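## Task

Rotate the purple-handled stopcock on the side arm of the clamped Schlenk flask to its open setting, with the handle lying parallel to the side arm. The flask must stay clamped exactly as it is now, the stopper must remain seated in the neck, the stand must not be moved, and the glass must not break.

## Robot and tools

ROBOT. Two arms ride carriages on one floor track that runs along y at x = 0. left_arm sits on left_rail, which is always the carriage at larger y; right_arm sits on right_rail. Each arm base is at x = 0, y = its carriage's position_m, z = 0.04 m, facing +x. The left gripper has rigid fingers. The right gripper's fingers can fold: only the outer quarter of each pad (near the tip) grips firmly, and a fingertip pushed into a surface folds easily.

FRAMES. Scene frame: table top is z = 0, +x is the direction the arms face, +y is to their left, +z up; the table starts at x = 0.17 m. Gripper frame: fingers point along its +z, the pads close along its y. end_effector_position is the point between the pads when closed; fingertips reach about 33 mm past it (about 9 mm when wide open).

ROW LAYOUT (used by execute_actions and move). One row is 18 numbers, each in [-1, 1]: left dx, dy, dz, rx, ry, rz, left gripper position, force_limit, speed, then the same nine for the right arm. Both arms are always in the row. The six pose numbers are an offset, not a pose: they count from that arm's Hand target as it stood when the action (or move) began, expressed in that Hand target's own axes. 1.0 equals 0.6 m for dx/dy/dz and 180 degrees for rx/ry/rz; rx, ry, rz form one rotation vector. All six at 0 re-commands the current Hand target. Gripper position: +1 fully open (140 mm), about -0.8 pads touch, -1 closes until blocked. force_limit -1..+1 sets squeeze (about 14 N to 58 N at slow close); speed -1..+1 sets closing rate (about 30 to 250 mm/s). These gripper numbers are absolute commands, so resend the previous values to leave a gripper unchanged; 0 is itself a command.

execute_actions: "actions" is a list run in order; optional "cameras" lists camera names ([] for none, omitted for all). An action may hold "rows" (up to 15, each lasting one 1/30 s step, all offsets from the same start), "steps" (1 to 450, default 15, not fewer than the rows), "until", and rail commands. After the rows end the arm keeps heading for the last row's target. The controller limits each step to 150 mm and 16 degrees from the measured pose, so ramp offsets gradually (0.01 per row is 6 mm per step). An empty list just returns the state.
Rails: {"left_rail": {"position_m": ...}} with left_rail -0.8 to 1.5 m, right_rail -1.5 to 0.8 m; also speed_m_s (0.01 to 1) and acceleration_factor (0.1 to 1); {"stop": true} brakes. After sending, wait with {"steps": n, "until": {"left_rail": {"position_status": ["!=", "moving"]}}}. Keep carriages at least 0.78 m apart. Rows never drive a carriage, but a target rides along with a moving carriage.

move: "target" is one 18-number row or a list of up to 15 rows, every one an offset from the same starting Hand targets. "speed" is path top speed in m/s, 0.002 to 0.5 (default 0.25; rotation limited to twice that in rad/s), one value or one per target. "blend" in metres rounds corners in a list. "stop_force" (3 to 40 N) ends an arm's path when its wrist sensor feels that much push against its travel; it is unreliable when the gripper rotates, and should be omitted when backing off a contact. "zero" (with stop_force) re-zeros the sensor first. "blocking": false returns early; then call wait or stop before sending rows or another move. Paths are capped at 10 s. The result adds a "move:" line with the ending (done, off_target, moving, held, fault) and any limits (paced = pose clipped, held = steps withheld).

wait: "seconds" 0 to 10; holds last commands. stop: brakes a running move (not the rails). zoom_image: "camera" (cam_high, cam_bench_left, cam_bench_mid, cam_bench_right, cam_left_wrist, cam_right_wrist) and "region" [x0, y0, x1, y1] in pixels, at most 504 by 504; images are 896x504. zero_wrist_force: "arm" is left_arm or right_arm. finished_scene: "scene" 1 or 2; irreversible, and the goal must hold with the robot let go.

RESULTS. end_effector_position (m), end_effector_quat_wxyz and velocities are in the scene frame. "Hand target" is where the next offsets start from. "Tool commands" shows current gripper commands. object_status: 0 moving, 1 blocked while opening, 2 blocked while closing (a grip), 3 reached the command or pads met. position_measured is in counts: 3 open, about 75 = 100 mm, 139 = 60 mm, 200 = 20 mm, 230 pads together. Joint positions list rail (m) then six joints (rad). Wrist force and torque are in the gripper's own axes. Rail lines give position_m, position_status (moving, done, contact_stop, time_out, stopped, stopped_with_arm, stopped_for_other_arm, stopped_for_other_carriage) and position_answer (taken / not_taken). Watch for MOTOR HOT and fault lines.

CAUTIONS. Any outside force near 150 N, or wrist torque reaching 26.3 N m (141 N m for larger joints), halts that arm for 10 s. Wrist joints give out around 14 N m of effort. Turn the tap gently and in small rotation steps, without levering the flask, pulling it out of the clamp, lifting the stopper or shifting the stand; glass can shatter. Never let the two arms or carriages collide. Anything falling off the table fails the scene. Long holds and stretched poses heat motors; at 85 °C the arm locks for 30 to 60 s. Smooth, low-effort, quick motion is preferred.

Each tool is called after "Request:" as name([rows], argument=value, ...), one row to a line, values as JSON.

## Session

Request:
execute_actions(actions=[])

Request:
zoom_image(camera="cam_bench_mid", region=[330, 200, 580, 360])

Request:
zoom_image(camera="cam_high", region=[370, 200, 530, 340])

Scene clock: 0.00 s.
left_arm: end_effector_position=(+0.3456, +0.6984, +0.5800) position_measured=3 object_status=3 end_effector_quat_wxyz=(+0.000, +1.000, +0.000, +0.000) | right_arm: end_effector_position=(+0.3456, -1.3351, +0.5800) position_measured=3 object_status=3 end_effector_quat_wxyz=(+0.000, +1.000, +0.000, +0.000)
Joint positions: left_arm=[0.671 -0.316 -1.725 0.971 -0.816 -1.571 2.826] | right_arm=[-1.362 -0.316 -1.725 0.971 -0.816 -1.571 2.826]
Joint velocities: within noise
Joint torques (N m): no reading
Wrist force (N): no reading
Wrist torque (N m): no reading
Wrist force, peak (N): no reading
Hand target: left_arm +0.3456, +0.6984, +0.5800; +0.000, +1.000, +0.000, +0.000 | right_arm +0.3456, -1.3351, +0.5800; +0.000, +1.000, +0.000, +0.000
Tool commands: left_gripper/position=+1.0 left_gripper/force_limit=+1.0 left_gripper/speed=+1.0 right_gripper/position=+1.0 right_gripper/force_limit=+1.0 right_gripper/speed=+1.0
left_rail: position_m=0.671 position_status=done
right_rail: position_m=-1.362 position_status=done
camera_calibration:
cam_left_wrist: T_world_to_cam=[[-0.0265538, -0.998538, -0.0470784, 0.750006], [-0.954746, 0.0113767, 0.297206, 0.165161], [-0.296236, 0.0528398, -0.953652, 0.761451], [0, 0, 0, 1]] pos_world=[0.403171, 0.706795, 0.712382]
cam_right_wrist: T_world_to_cam=[[-0.031272, -0.999466, 0.0094295, -1.31715], [-0.949091, 0.0326518, 0.313305, 0.202106], [-0.313446, 0.000848234, -0.949606, 0.80498], [0, 0, 0, 1]] pos_world=[0.402945, -1.32372, 0.713512]

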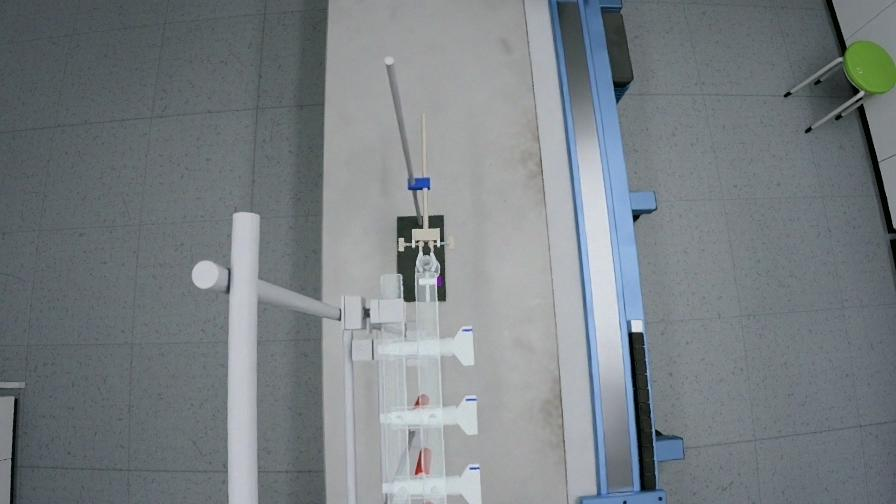

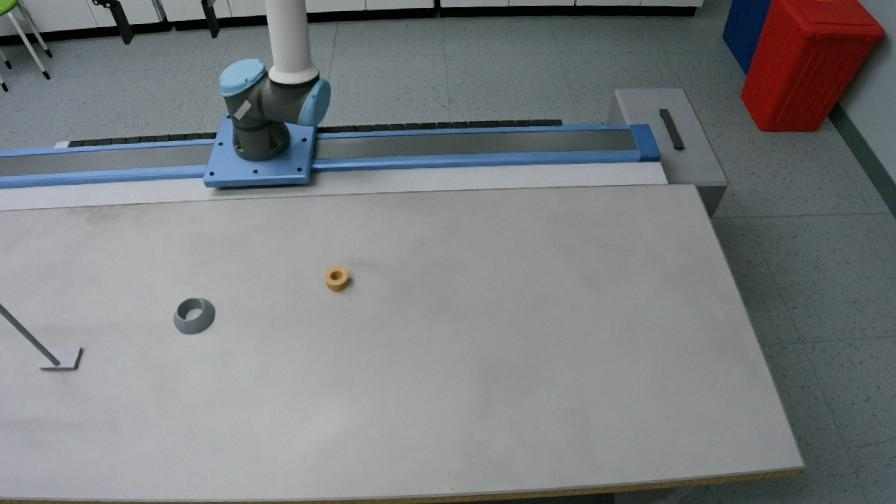

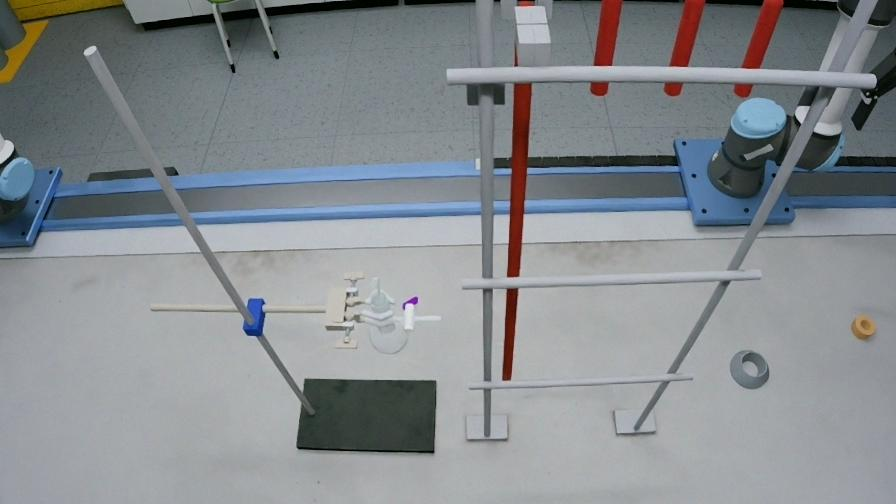

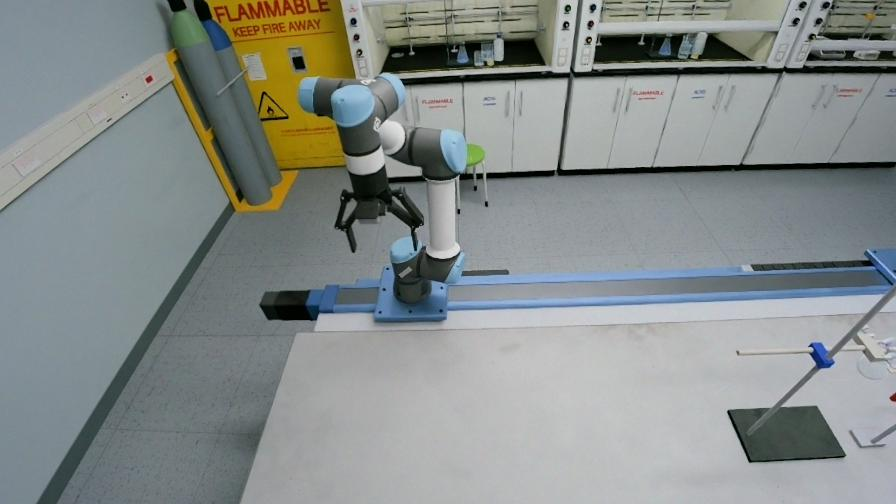

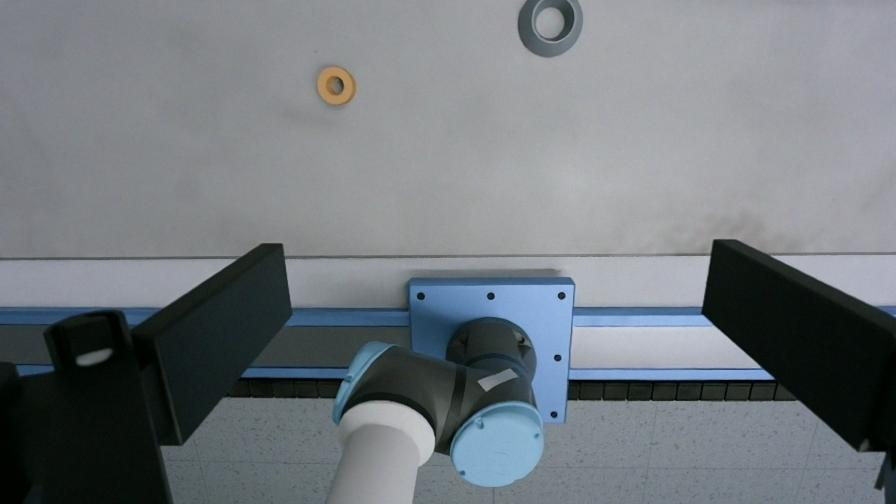

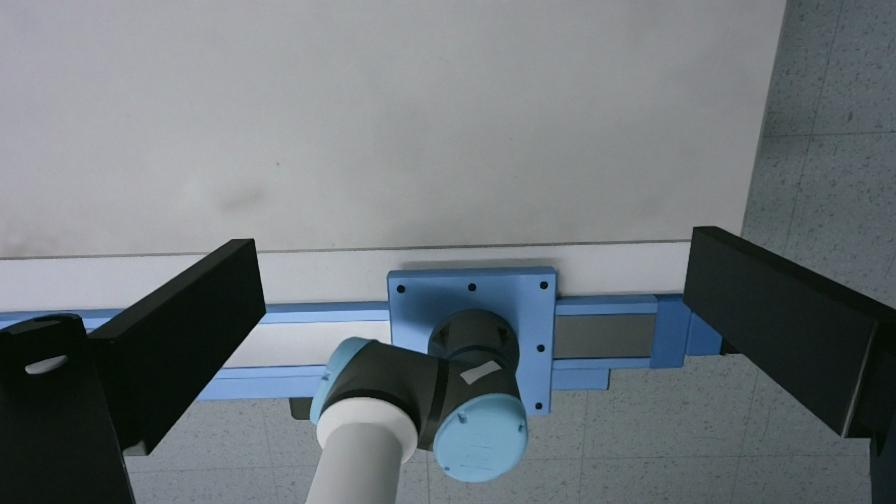

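Scaled by 2.016.

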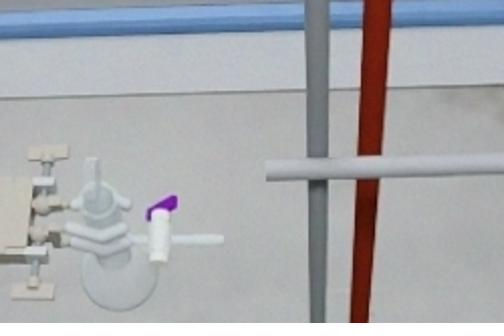

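Scaled by 3.150.

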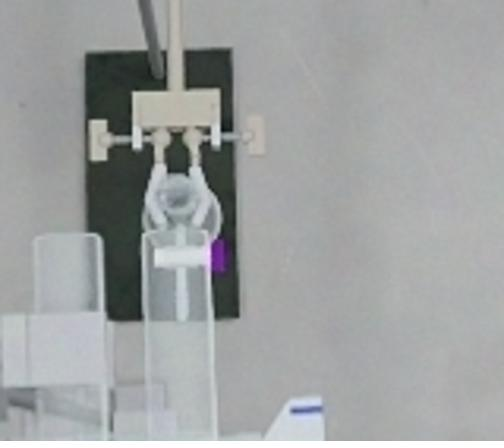

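Request:
execute_actions(actions=[], cameras=[])

Request:
execute_actions([
  {"left_rail":{"position_m":-0.388},"steps":120,"until":{"left_rail":{"position_status":["!=","moving"]}}},
], cameras=[])

Request:
move(target=[0.0407,-0.4255,0.3567,-0.3849,0.3849,-0.3849,-0.2,-1,0,0,0,0,0,0,0,1,1,1], speed=0.45, cameras=["cam_left_wrist","cam_bench_mid","cam_high"])

Request:
zoom_image(camera="cam_left_wrist", region=[300, 100, 700, 420])

Scene clock: 3.20 s.
left_arm: end_effector_position=(+0.3456, +0.6984, +0.5800) position_measured=3 object_status=3 end_effector_quat_wxyz=(+0.000, +1.000, +0.000, +0.000) | right_arm: end_effector_position=(+0.3456, -1.3351, +0.5800) position_measured=3 object_status=3 end_effector_quat_wxyz=(+0.000, +1.000, +0.000, +0.000)
Joint positions: left_arm=[0.671 -0.316 -1.725 0.971 -0.816 -1.571 2.826] | right_arm=[-1.362 -0.316 -1.725 0.971 -0.816 -1.571 2.826]
Joint velocities: within noise
Joint torques (N m): left_arm=[-0.38 -12.93 -18.94 -3.68 0.08 0.12] | right_arm=[0.21 -12.32 -18.9 -3.15 0.19 0.04]
Wrist force (N): left_arm=[0.2 -0.1 0.1] | right_arm=[0.2 0.1 -0.2]
Wrist torque (N m): left_arm=[-0.02 -0.04 0.00] | right_arm=[0.03 -0.05 0.01]
Wrist force, peak (N): left_arm=[0.3 -0.1 0.5] | right_arm=[-0.2 0.0 -0.6]
Hand target: left_arm +0.3456, +0.6984, +0.5800; +0.000, +1.000, +0.000, +0.000 | right_arm +0.3456, -1.3351, +0.5800; +0.000, +1.000, +0.000, +0.000
Tool commands: left_gripper/position=+1.0 left_gripper/force_limit=+1.0 left_gripper/speed=+1.0 right_gripper/position=+1.0 right_gripper/force_limit=+1.0 right_gripper/speed=+1.0
left_rail: position_m=0.671 position_status=done
right_rail: position_m=-1.362 position_status=done
No camera images: "cameras" was empty.

Scene clock: 5.30 s.
left_arm: end_effector_position=(+0.3456, -0.3607, +0.5800) position_measured=3 object_status=3 end_effector_quat_wxyz=(+0.000, +1.000, +0.000, +0.000) | right_arm: end_effector_position=(+0.3456, -1.3351, +0.5800) position_measured=3 object_status=3 end_effector_quat_wxyz=(+0.000, +1.000, +0.000, +0.000)
Joint positions: left_arm=[-0.388 -0.316 -1.725 0.971 -0.816 -1.571 2.826] | right_arm=[-1.362 -0.316 -1.725 0.971 -0.816 -1.571 2.826]
Joint velocities: within noise
Joint torques (N m): left_arm=[-0.66 -13.36 -17.94 -4.01 0.08 0.21] | right_arm=[0.34 -12.62 -18.52 -3.5 0.21 0.19]
Wrist force (N): left_arm=[0.2 -0.1 0.2] | right_arm=[-0.1 -0.2 -0.4]
Wrist torque (N m): left_arm=[-0.02 -0.04 -0.01] | right_arm=[-0.03 0.01 0.00]
Wrist force, peak (N): left_arm=[0.2 -3.5 0.3] | right_arm=[0.1 -0.1 -0.7]
Hand target: left_arm +0.3456, -0.3607, +0.5800; +0.000, +1.000, +0.000, +0.000 | right_arm +0.3456, -1.3351, +0.5800; +0.000, +1.000, +0.000, +0.000
Tool commands: left_gripper/position=+1.0 left_gripper/force_limit=+1.0 left_gripper/speed=+1.0 right_gripper/position=+1.0 right_gripper/force_limit=+1.0 right_gripper/speed=+1.0
left_rail: position_m=-0.388 position_status=done
right_rail: position_m=-1.362 position_status=done
No camera images: "cameras" was empty.

Scene clock: 8.93 s.
left_arm: end_effector_position=(+0.3700, -0.1055, +0.3660) position_measured=154 object_status=3 end_effector_quat_wxyz=(+0.500, +0.500, +0.500, +0.500) | right_arm: end_effector_position=(+0.3456, -1.3351, +0.5800) position_measured=3 object_status=3 end_effector_quat_wxyz=(+0.000, +1.000, +0.000, +0.000)
Joint positions: left_arm=[-0.388 0.885 -1.371 2.489 -4.259 -2.456 1.571] | right_arm=[-1.362 -0.316 -1.725 0.971 -0.816 -1.571 2.826]
Joint velocities: within noise
Joint torques (N m): left_arm=[-14.32 -13.01 -2.58 -3.72 1.62 -1.57] | right_arm=[0.34 -12.46 -16.34 -3.7 0.27 0.27]
Wrist force (N): left_arm=[1.6 0.2 3.5] | right_arm=[-0.1 0.0 -0.2]
Wrist torque (N m): left_arm=[-0.93 0.07 -0.51] | right_arm=[0.01 0.01 0.01]
Wrist force, peak (N): left_arm=[1.5 0.1 3.7] | right_arm=[0.1 -0.2 -0.6]
Hand target: left_arm +0.3700, -0.1055, +0.3660; +0.500, +0.500, +0.500, +0.500 | right_arm +0.3456, -1.3351, +0.5800; +0.000, +1.000, +0.000, +0.000
Off the commanded pose: left_arm 0.000 m, 0 deg | right_arm 0.000 m, 0 deg.
left_rail: position_m=-0.388 position_status=done
right_rail: position_m=-1.362 position_status=done
move: done; limits=paced
camera_calibration:
cam_left_wrist: T_world_to_cam=[[0.0472136, -0.0265576, 0.998532, -0.369544], [-0.297242, -0.954735, -0.0113382, 0.0289257], [0.953634, -0.29627, -0.0529705, -0.221887], [0, 0, 0, 1]] pos_world=[0.237644, -0.0479364, 0.357576]
Images, in order (width x height): cam_high 896x504, cam_bench_mid 896x504, cam_left_wrist 896x504.

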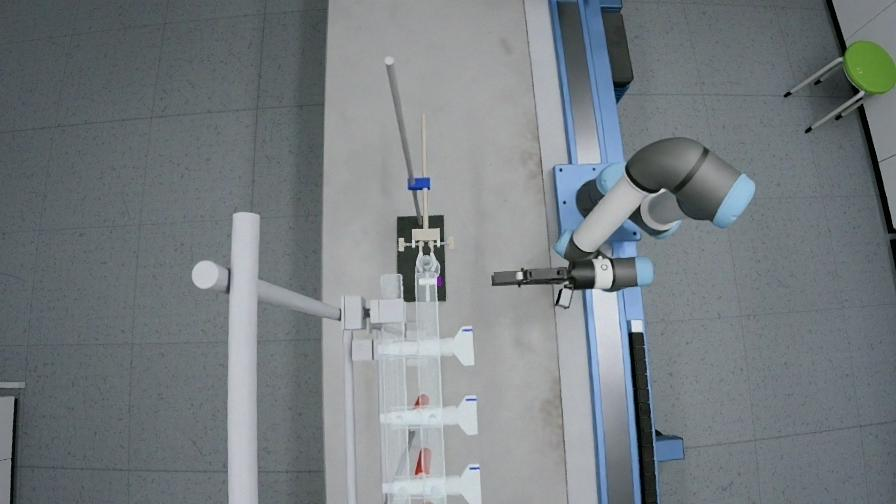

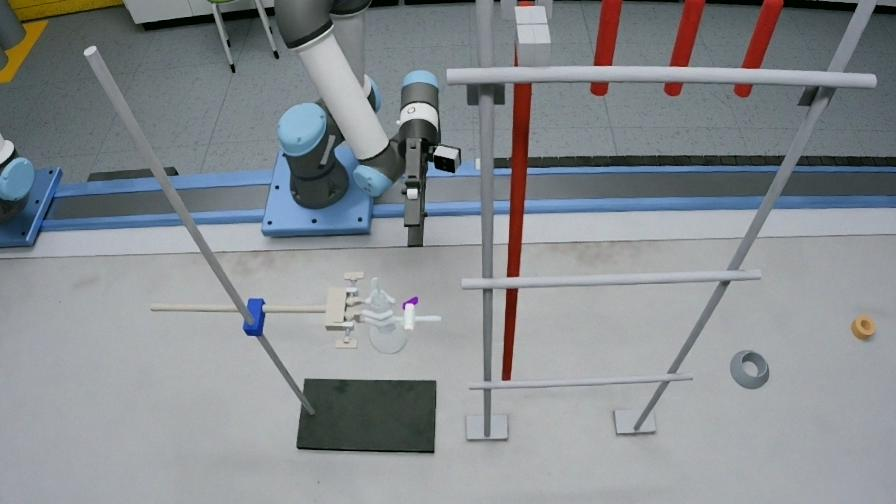

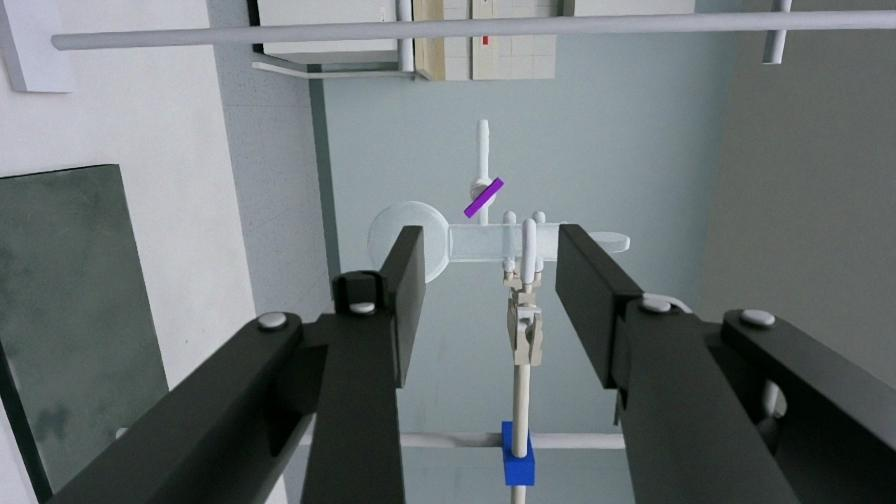

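Scaled by 1.260.

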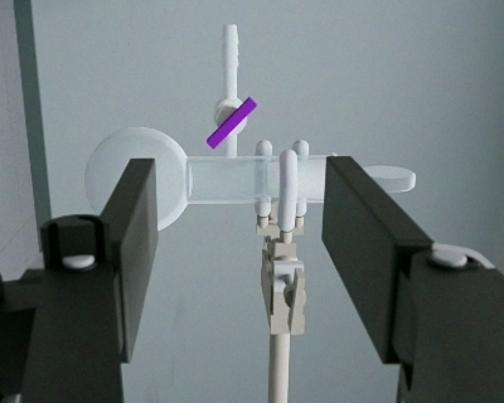

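Request:
move(target=[-0.0008,-0.0008,0.1608,0,0,0.2472,-0.5,-1,0,0,0,0,0,0,0,1,1,1], speed=0.3, cameras=["cam_left_wrist","cam_bench_mid","cam_high"])

Request:
zoom_image(camera="cam_left_wrist", region=[350, 90, 650, 390])

Request:
zoom_image(camera="cam_high", region=[400, 230, 520, 330])

Request:
zoom_image(camera="cam_bench_mid", region=[330, 210, 470, 350])

Scene clock: 21.90 s.
left_arm: end_effector_position=(+0.4665, -0.1059, +0.3655) position_measured=192 object_status=3 end_effector_quat_wxyz=(+0.274, +0.652, +0.274, +0.652) | right_arm: end_effector_position=(+0.3456, -1.3351, +0.5800) position_measured=3 object_status=3 end_effector_quat_wxyz=(+0.000, +1.000, +0.000, +0.000)
Joint positions: left_arm=[-0.388 0.641 -1.308 2.394 -4.228 -2.211 2.347] | right_arm=[-1.362 -0.316 -1.725 0.971 -0.816 -1.571 2.826]
Joint velocities: within noise
Joint torques (N m): left_arm=[-15.12 -34.14 -22.74 0.05 1.31 1.95] | right_arm=[0.57 -13.3 -15.05 -3.69 0.22 0.21]
Wrist force (N): left_arm=[3.9 -0.9 4.3] | right_arm=[-0.1 -0.3 0.1]
Wrist torque (N m): left_arm=[-0.95 -0.13 -0.05] | right_arm=[-0.05 0.01 0.00]
Wrist force, peak (N): left_arm=[4.1 -0.9 4.5] | right_arm=[0.2 0.1 -0.6]
Hand target: left_arm +0.4665, -0.1059, +0.3655; +0.273, +0.652, +0.273, +0.652 | right_arm +0.3456, -1.3351, +0.5800; +0.000, +1.000, +0.000, +0.000
Off the commanded pose: left_arm 0.000 m, 0 deg | right_arm 0.000 m, 0 deg.
left_rail: position_m=-0.388 position_status=done
right_rail: position_m=-1.362 position_status=done
move: done
camera_calibration:
cam_left_wrist: T_world_to_cam=[[0.0470663, -0.718628, 0.6938, -0.335469], [-0.297219, -0.673185, -0.677113, 0.330342], [0.953648, -0.174342, -0.245275, -0.230841], [0, 0, 0, 1]] pos_world=[0.334114, -0.0589411, 0.399807]
Images, in order (width x height): cam_high 896x504, cam_bench_mid 896x504, cam_left_wrist 896x504.

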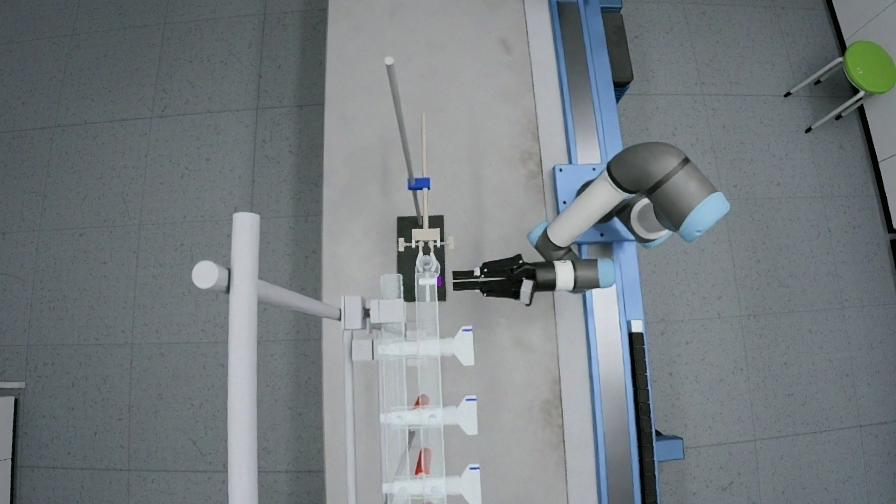

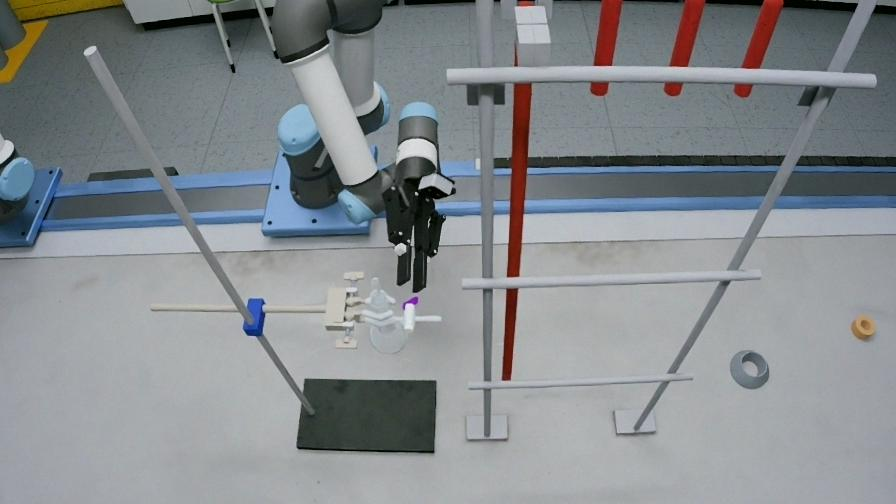

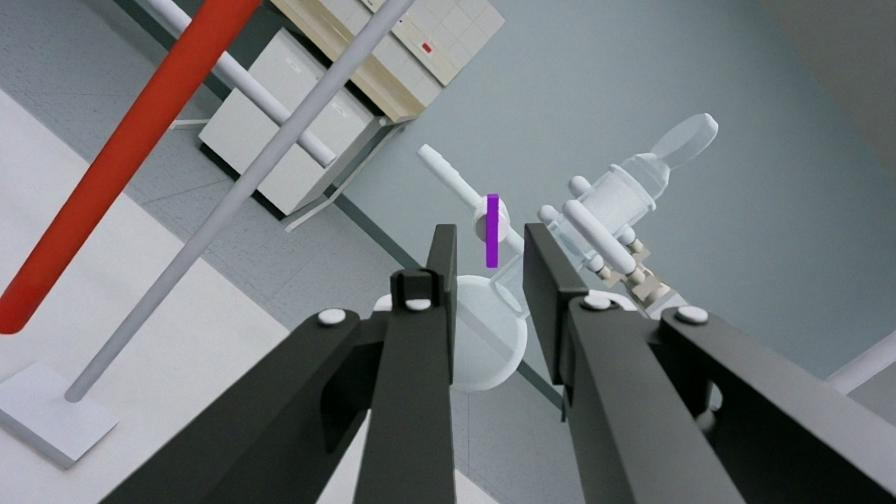

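Scaled by 1.680.

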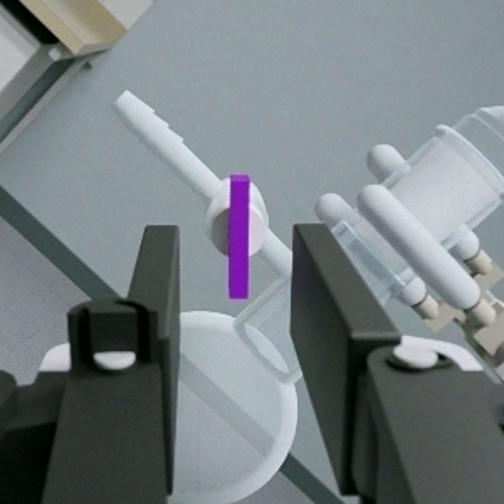

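Scaled by 4.200.

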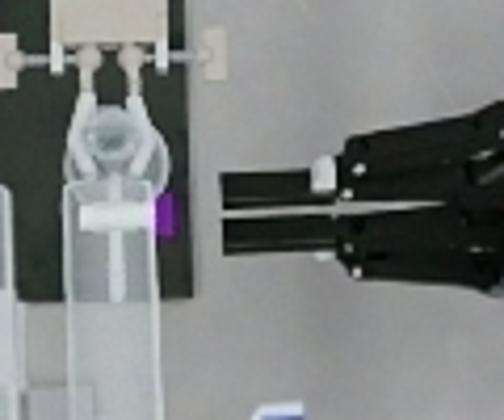

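Scaled by 3.600.

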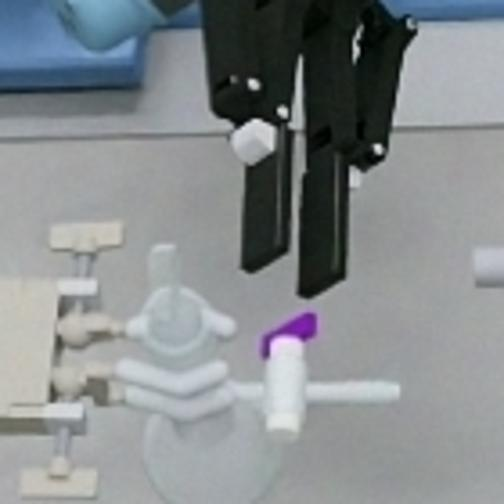

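Request:
move(target=[0.0025,0.003,0.0575,0,0,0,-0.6,-1,-1,0,0,0,0,0,0,1,1,1], speed=0.06, stop_force=6, cameras=["cam_left_wrist","cam_bench_mid","cam_high"])

Request:
zoom_image(camera="cam_left_wrist", region=[350, 90, 650, 390])

Request:
zoom_image(camera="cam_high", region=[400, 240, 490, 310])

Request:
zoom_image(camera="cam_bench_mid", region=[350, 230, 450, 340])

Scene clock: 28.83 s.
left_arm: end_effector_position=(+0.5010, -0.1061, +0.3678) position_measured=205 object_status=3 end_effector_quat_wxyz=(+0.273, +0.652, +0.273, +0.652) | right_arm: end_effector_position=(+0.3456, -1.3351, +0.5800) position_measured=3 object_status=3 end_effector_quat_wxyz=(+0.000, +1.000, +0.000, +0.000)
Joint positions: left_arm=[-0.388 0.575 -1.283 2.342 -4.2 -2.146 2.347] | right_arm=[-1.362 -0.316 -1.725 0.971 -0.816 -1.571 2.826]
Joint velocities: within noise
Joint torques (N m): left_arm=[-14.16 -18.52 -22.41 -0.27 1.5 2.13] | right_arm=[0.74 -13.51 -15.44 -3.69 0.04 0.23]
Wrist force (N): left_arm=[4.0 -1.1 3.9] | right_arm=[0.0 0.1 -0.3]
Wrist torque (N m): left_arm=[-0.99 -0.16 -0.05] | right_arm=[0.04 -0.01 0.00]
Wrist force, peak (N): left_arm=[4.3 -1.0 4.3] | right_arm=[0.0 0.0 -0.7]
Hand target: left_arm +0.5010, -0.1061, +0.3678; +0.273, +0.652, +0.273, +0.652 | right_arm +0.3456, -1.3351, +0.5800; +0.000, +1.000, +0.000, +0.000
Off the commanded pose: left_arm 0.000 m, 0 deg | right_arm 0.000 m, 0 deg.
left_rail: position_m=-0.388 position_status=done
right_rail: position_m=-1.362 position_status=done
move: done
camera_calibration:
cam_left_wrist: T_world_to_cam=[[0.0470788, -0.718768, 0.693654, -0.338838], [-0.297205, -0.673054, -0.67725, 0.342124], [0.953652, -0.174273, -0.245308, -0.263197], [0, 0, 0, 1]] pos_world=[0.368632, -0.059146, 0.402176]
Images, in order (width x height): cam_high 896x504, cam_bench_mid 896x504, cam_left_wrist 896x504.

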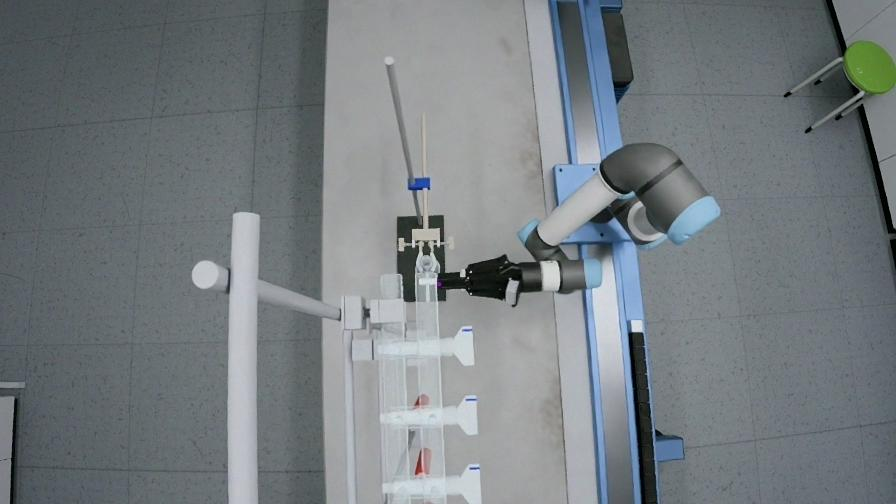

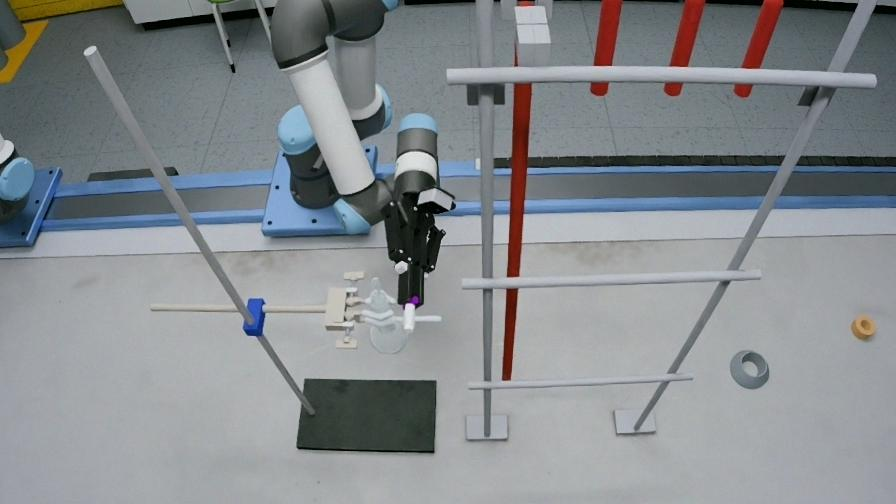

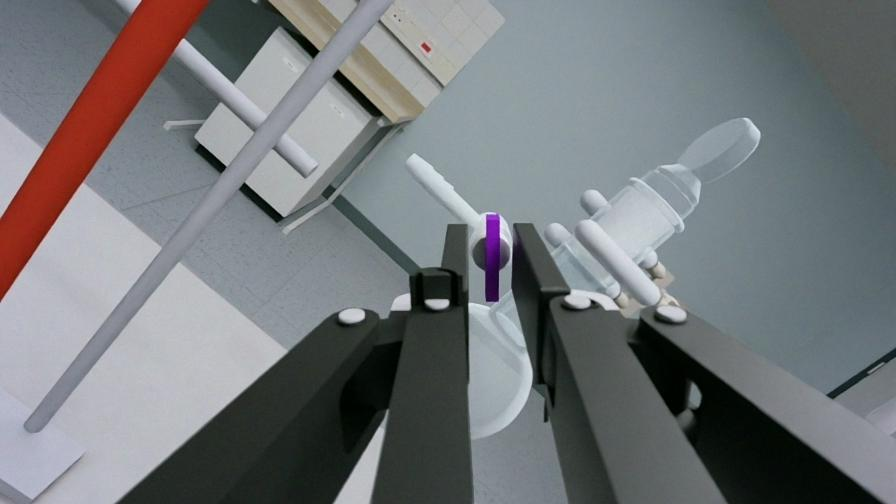

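Scaled by 1.680.

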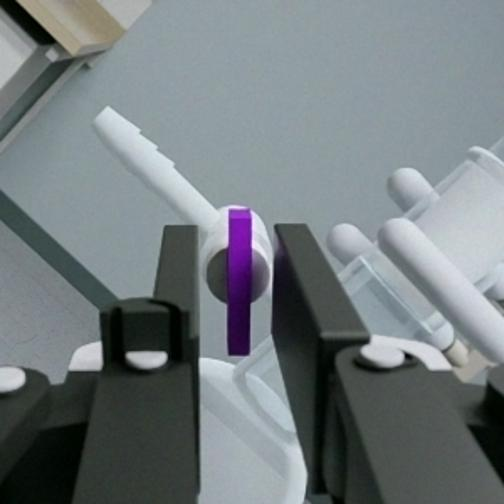

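Scaled by 5.600.

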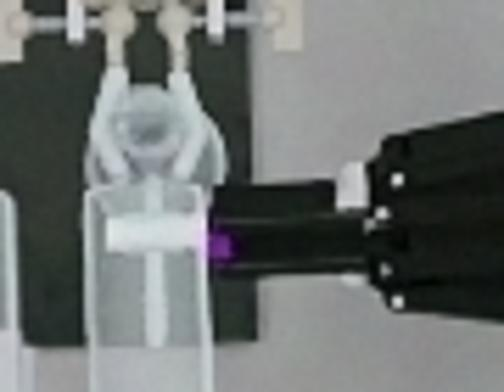

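Scaled by 4.582.

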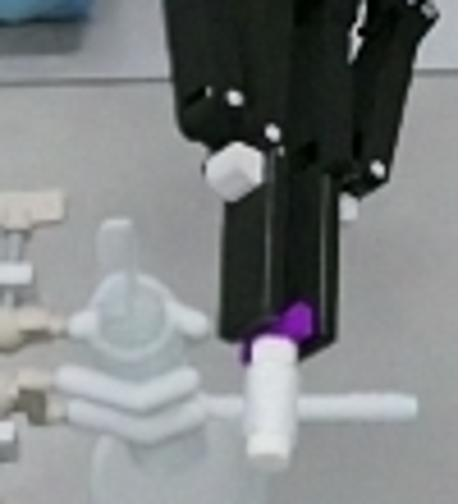

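Request:
move([
  [0.003,0.0011,0,0,0,0,-0.6,-1,-1,0,0,0,0,0,0,1,1,1],
  [0.003,0.0011,0,0,0,0,-1,-1,-1,0,0,0,0,0,0,1,1,1],
], speed=0.03, cameras=["cam_left_wrist","cam_bench_mid"])

Request:
zoom_image(camera="cam_left_wrist", region=[350, 90, 650, 390])

Scene clock: 33.97 s.
left_arm: end_effector_position=(+0.5010, -0.1053, +0.3696) position_measured=223 object_status=2 end_effector_quat_wxyz=(+0.273, +0.652, +0.273, +0.652) | right_arm: end_effector_position=(+0.3456, -1.3351, +0.5800) position_measured=3 object_status=3 end_effector_quat_wxyz=(+0.000, +1.000, +0.000, +0.000)
Joint positions: left_arm=[-0.388 0.577 -1.287 2.339 -4.194 -2.148 2.347] | right_arm=[-1.362 -0.316 -1.725 0.971 -0.816 -1.571 2.826]
Joint velocities: within noise
Joint torques (N m): left_arm=[12.91 -35.28 -21.28 -0.38 -0.6 1.53] | right_arm=[2.13 -13.16 -15.45 -3.54 0.15 0.31]
Wrist force (N): left_arm=[3.1 -0.8 3.7] | right_arm=[0.1 0.2 0.0]
Wrist torque (N m): left_arm=[-1.06 -0.15 0.03] | right_arm=[0.05 -0.04 0.00]
Wrist force, peak (N): left_arm=[4.2 -1.0 4.2] | right_arm=[-0.1 0.2 -0.6]
Hand target: left_arm +0.5010, -0.1053, +0.3696; +0.273, +0.652, +0.273, +0.652 | right_arm +0.3456, -1.3351, +0.5800; +0.000, +1.000, +0.000, +0.000
Off the commanded pose: left_arm 0.000 m, 0 deg | right_arm 0.000 m, 0 deg.
left_rail: position_m=-0.388 position_status=done
right_rail: position_m=-1.362 position_status=done
move: done
camera_calibration:
cam_left_wrist: T_world_to_cam=[[0.0470502, -0.718778, 0.693646, -0.339443], [-0.297228, -0.673035, -0.677259, 0.34386], [0.953647, -0.174306, -0.245307, -0.26263], [0, 0, 0, 1]] pos_world=[0.368632, -0.0583321, 0.40391]
Images, in order (width x height): cam_bench_mid 896x504, cam_left_wrist 896x504.

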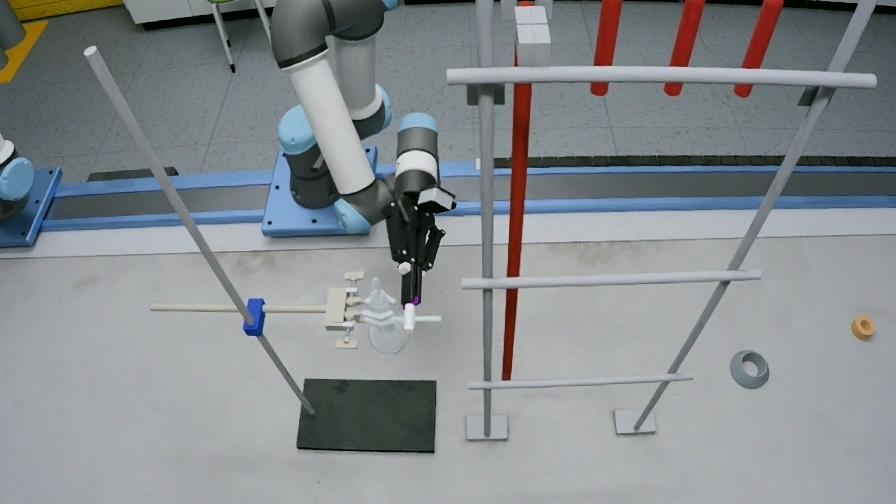

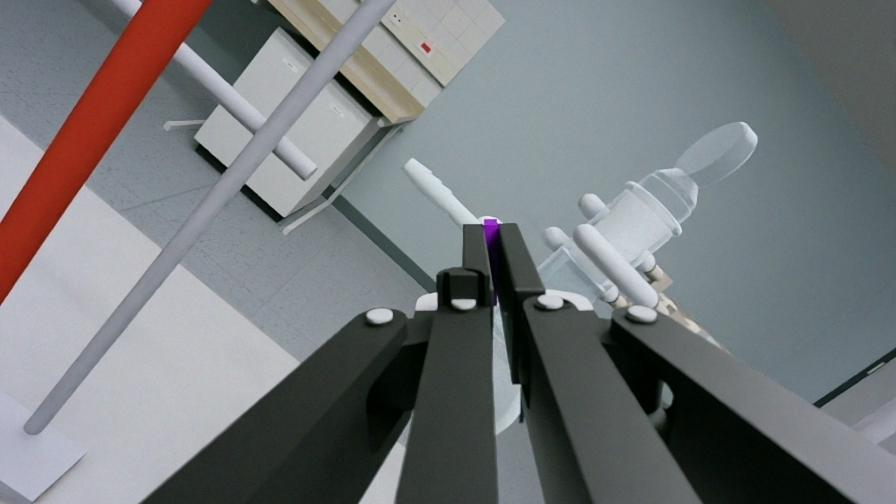

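Scaled by 1.680.

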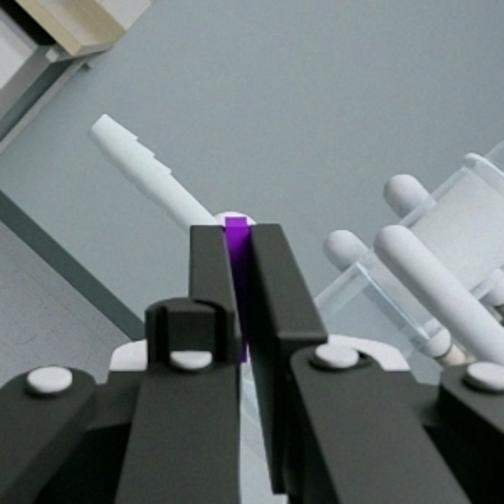

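Request:
move(target=[0,0,0,0,0,-0.2486,-1,-1,-1,0,0,0,0,0,0,1,1,1], speed=0.25, cameras=["cam_left_wrist","cam_bench_mid"])

Request:
zoom_image(camera="cam_left_wrist", region=[350, 90, 650, 390])

Request:
zoom_image(camera="cam_bench_mid", region=[350, 250, 450, 340])

Scene clock: 36.83 s.
left_arm: end_effector_position=(+0.5010, -0.1053, +0.3696) position_measured=223 object_status=2 end_effector_quat_wxyz=(+0.501, +0.499, +0.501, +0.499) | right_arm: end_effector_position=(+0.3456, -1.3351, +0.5800) position_measured=3 object_status=3 end_effector_quat_wxyz=(+0.000, +1.000, +0.000, +0.000)
Joint positions: left_arm=[-0.388 0.577 -1.287 2.339 -4.194 -2.148 1.567] | right_arm=[-1.362 -0.316 -1.725 0.971 -0.816 -1.571 2.826]
Joint velocities: within noise
Joint torques (N m): left_arm=[-0.27 -20.83 -27.49 -6.21 0.66 -2.15] | right_arm=[1.17 -13.34 -16.26 -3.68 0.03 0.18]
Wrist force (N): left_arm=[4.1 -5.2 2.6] | right_arm=[0.0 0.0 -0.5]
Wrist torque (N m): left_arm=[-0.78 0.11 -0.39] | right_arm=[0.02 -0.01 0.00]
Wrist force, peak (N): left_arm=[4.6 -5.7 2.5] | right_arm=[-0.1 0.2 -0.7]
Hand target: left_arm +0.5010, -0.1053, +0.3696; +0.501, +0.499, +0.501, +0.499 | right_arm +0.3456, -1.3351, +0.5800; +0.000, +1.000, +0.000, +0.000
Off the commanded pose: left_arm 0.000 m, 0 deg | right_arm 0.000 m, 0 deg.
left_rail: position_m=-0.388 position_status=done
right_rail: position_m=-1.362 position_status=done
move: done
camera_calibration:
cam_left_wrist: T_world_to_cam=[[0.047143, -0.0223675, 0.998638, -0.378844], [-0.297158, -0.9548, -0.00735758, 0.0665927], [0.953664, -0.296406, -0.0516588, -0.347026], [0, 0, 0, 1]] pos_world=[0.368595, -0.0477518, 0.360891]
Images, in order (width x height): cam_bench_mid 896x504, cam_left_wrist 896x504.

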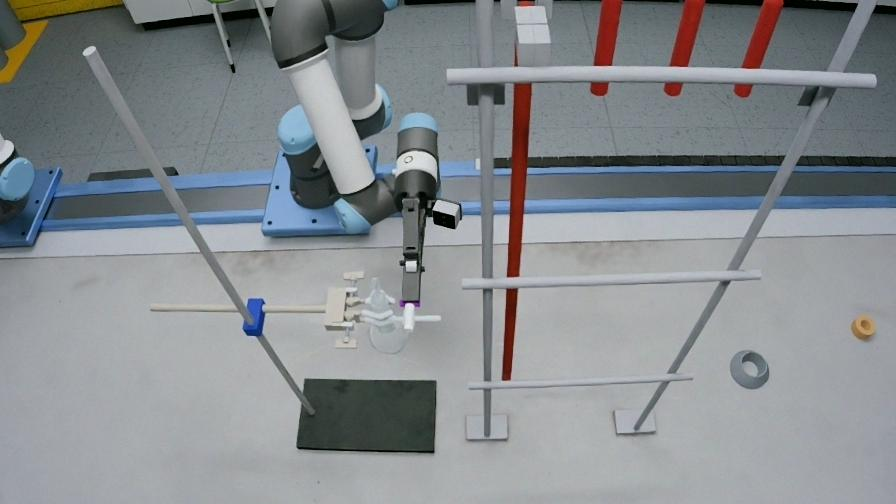

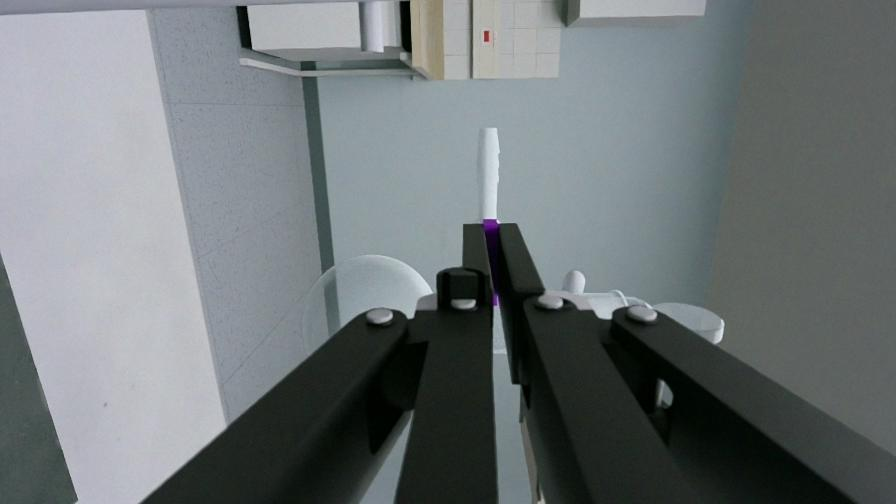

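Scaled by 1.680.

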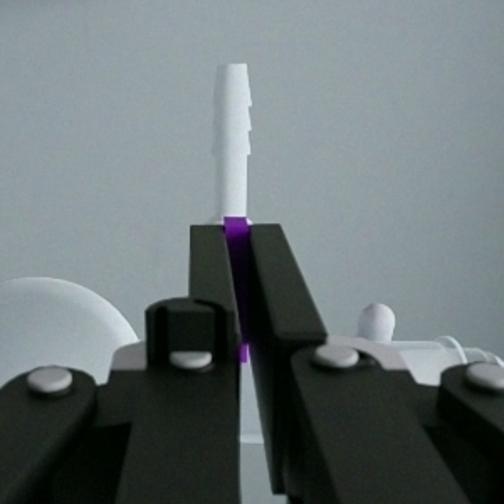

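Scaled by 5.040.

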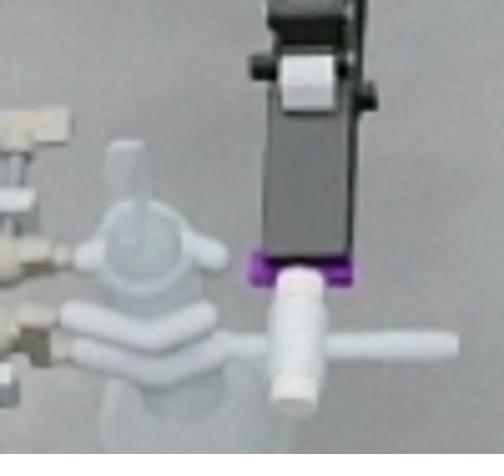

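Request:
move([
  [0.0009,-0.0018,0,0,0,0,-1,-1,-1,0,0,0,0,0,0,1,1,1],
  [0.0009,-0.0018,0,0,0,0,-0.6,-1,-1,0,0,0,0,0,0,1,1,1],
  [0.0009,-0.0018,-0.1333,0,0,0,-0.6,-1,-1,0,0,0,0,0,0,1,1,1],
], speed=[0.03,0.03,0.15], cameras=["cam_left_wrist","cam_bench_mid","cam_high"])

Request:
zoom_image(camera="cam_left_wrist", region=[350, 60, 650, 360])

Request:
zoom_image(camera="cam_bench_mid", region=[330, 230, 470, 370])

Scene clock: 42.30 s.
left_arm: end_effector_position=(+0.4211, -0.1048, +0.3685) position_measured=205 object_status=3 end_effector_quat_wxyz=(+0.501, +0.499, +0.501, +0.499) | right_arm: end_effector_position=(+0.3456, -1.3351, +0.5800) position_measured=3 object_status=3 end_effector_quat_wxyz=(+0.000, +1.000, +0.000, +0.000)
Joint positions: left_arm=[-0.388 0.746 -1.35 2.444 -4.235 -2.317 1.566] | right_arm=[-1.362 -0.316 -1.725 0.971 -0.816 -1.571 2.826]
Joint velocities: within noise
Joint torques (N m): left_arm=[11.64 -33.12 -2.17 -4.2 -1.7 -1.39] | right_arm=[1.24 -13.93 -16.19 -3.65 -0.02 0.35]
Wrist force (N): left_arm=[1.5 0.3 3.4] | right_arm=[0.0 0.0 -0.4]
Wrist torque (N m): left_arm=[-0.90 0.07 -0.51] | right_arm=[0.00 -0.01 0.01]
Wrist force, peak (N): left_arm=[4.2 -6.0 2.3] | right_arm=[0.2 -0.4 -0.5]
Hand target: left_arm +0.4210, -0.1048, +0.3685; +0.501, +0.499, +0.501, +0.499 | right_arm +0.3456, -1.3351, +0.5800; +0.000, +1.000, +0.000, +0.000
Off the commanded pose: left_arm 0.000 m, 0 deg | right_arm 0.000 m, 0 deg.
left_rail: position_m=-0.388 position_status=done
right_rail: position_m=-1.362 position_status=done
move: done
camera_calibration:
cam_left_wrist: T_world_to_cam=[[0.0470809, -0.0221486, 0.998645, -0.373955], [-0.297192, -0.954791, -0.00716491, 0.043275], [0.953656, -0.296452, -0.0515348, -0.2708], [0, 0, 0, 1]] pos_world=[0.288717, -0.0472433, 0.359803]
Images, in order (width x height): cam_high 896x504, cam_bench_mid 896x504, cam_left_wrist 896x504.

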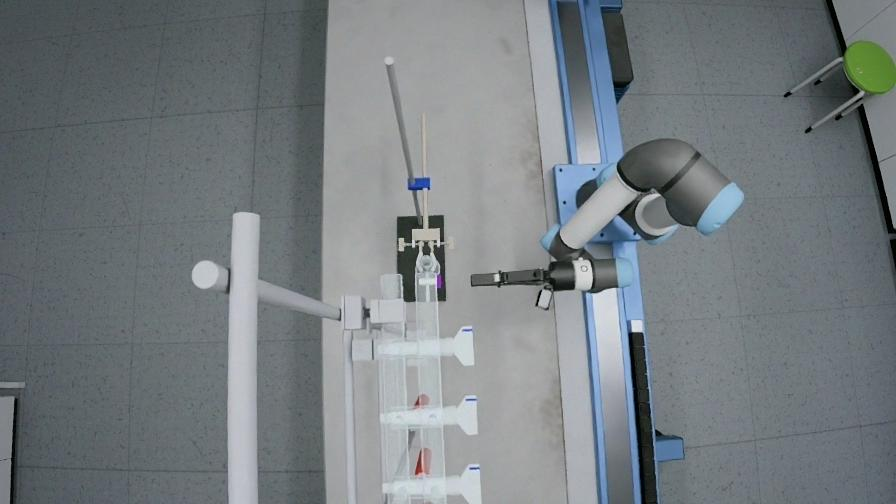

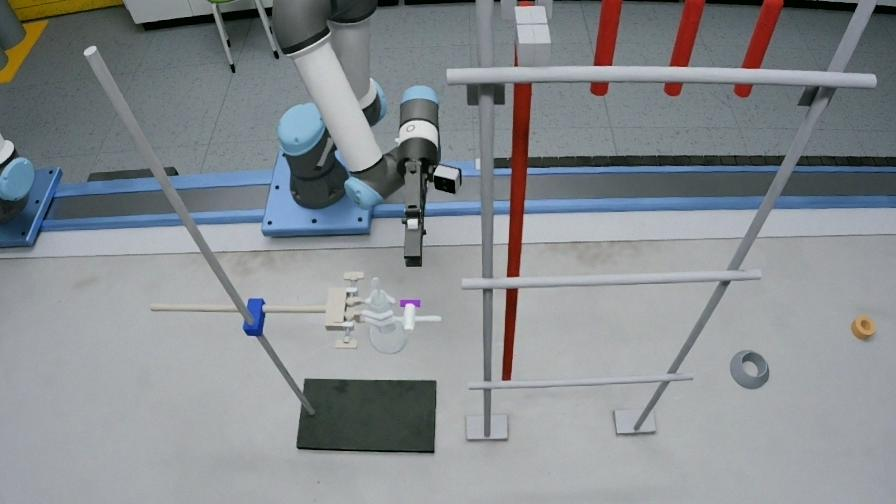

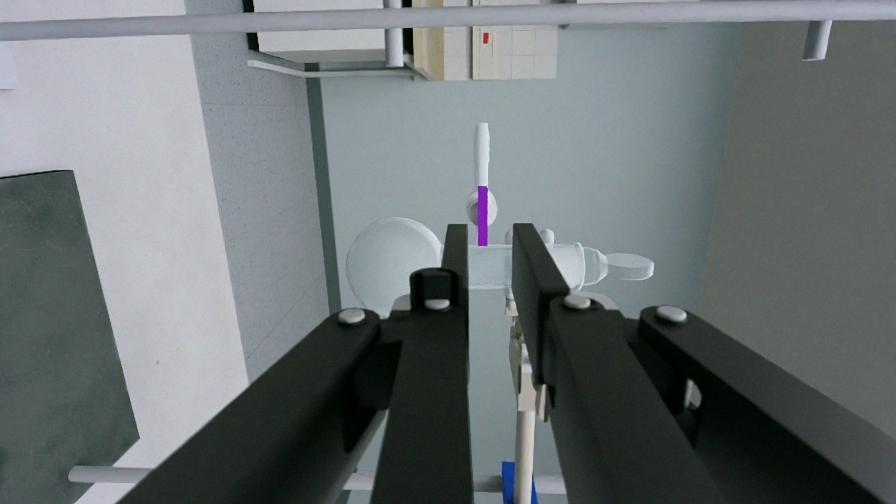

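Scaled by 1.680.

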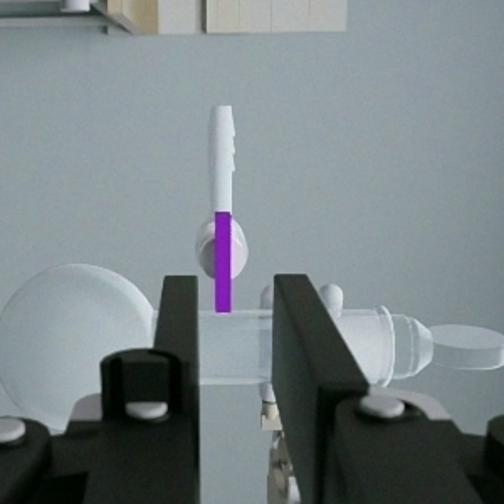

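Scaled by 3.600.

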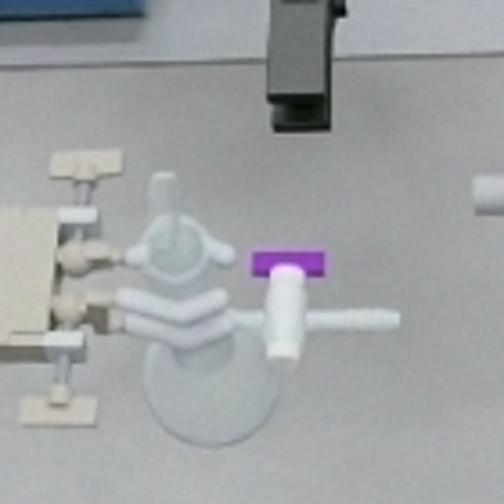

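Request:
finished_scene(scene=2)

The scene is finished: the task was done.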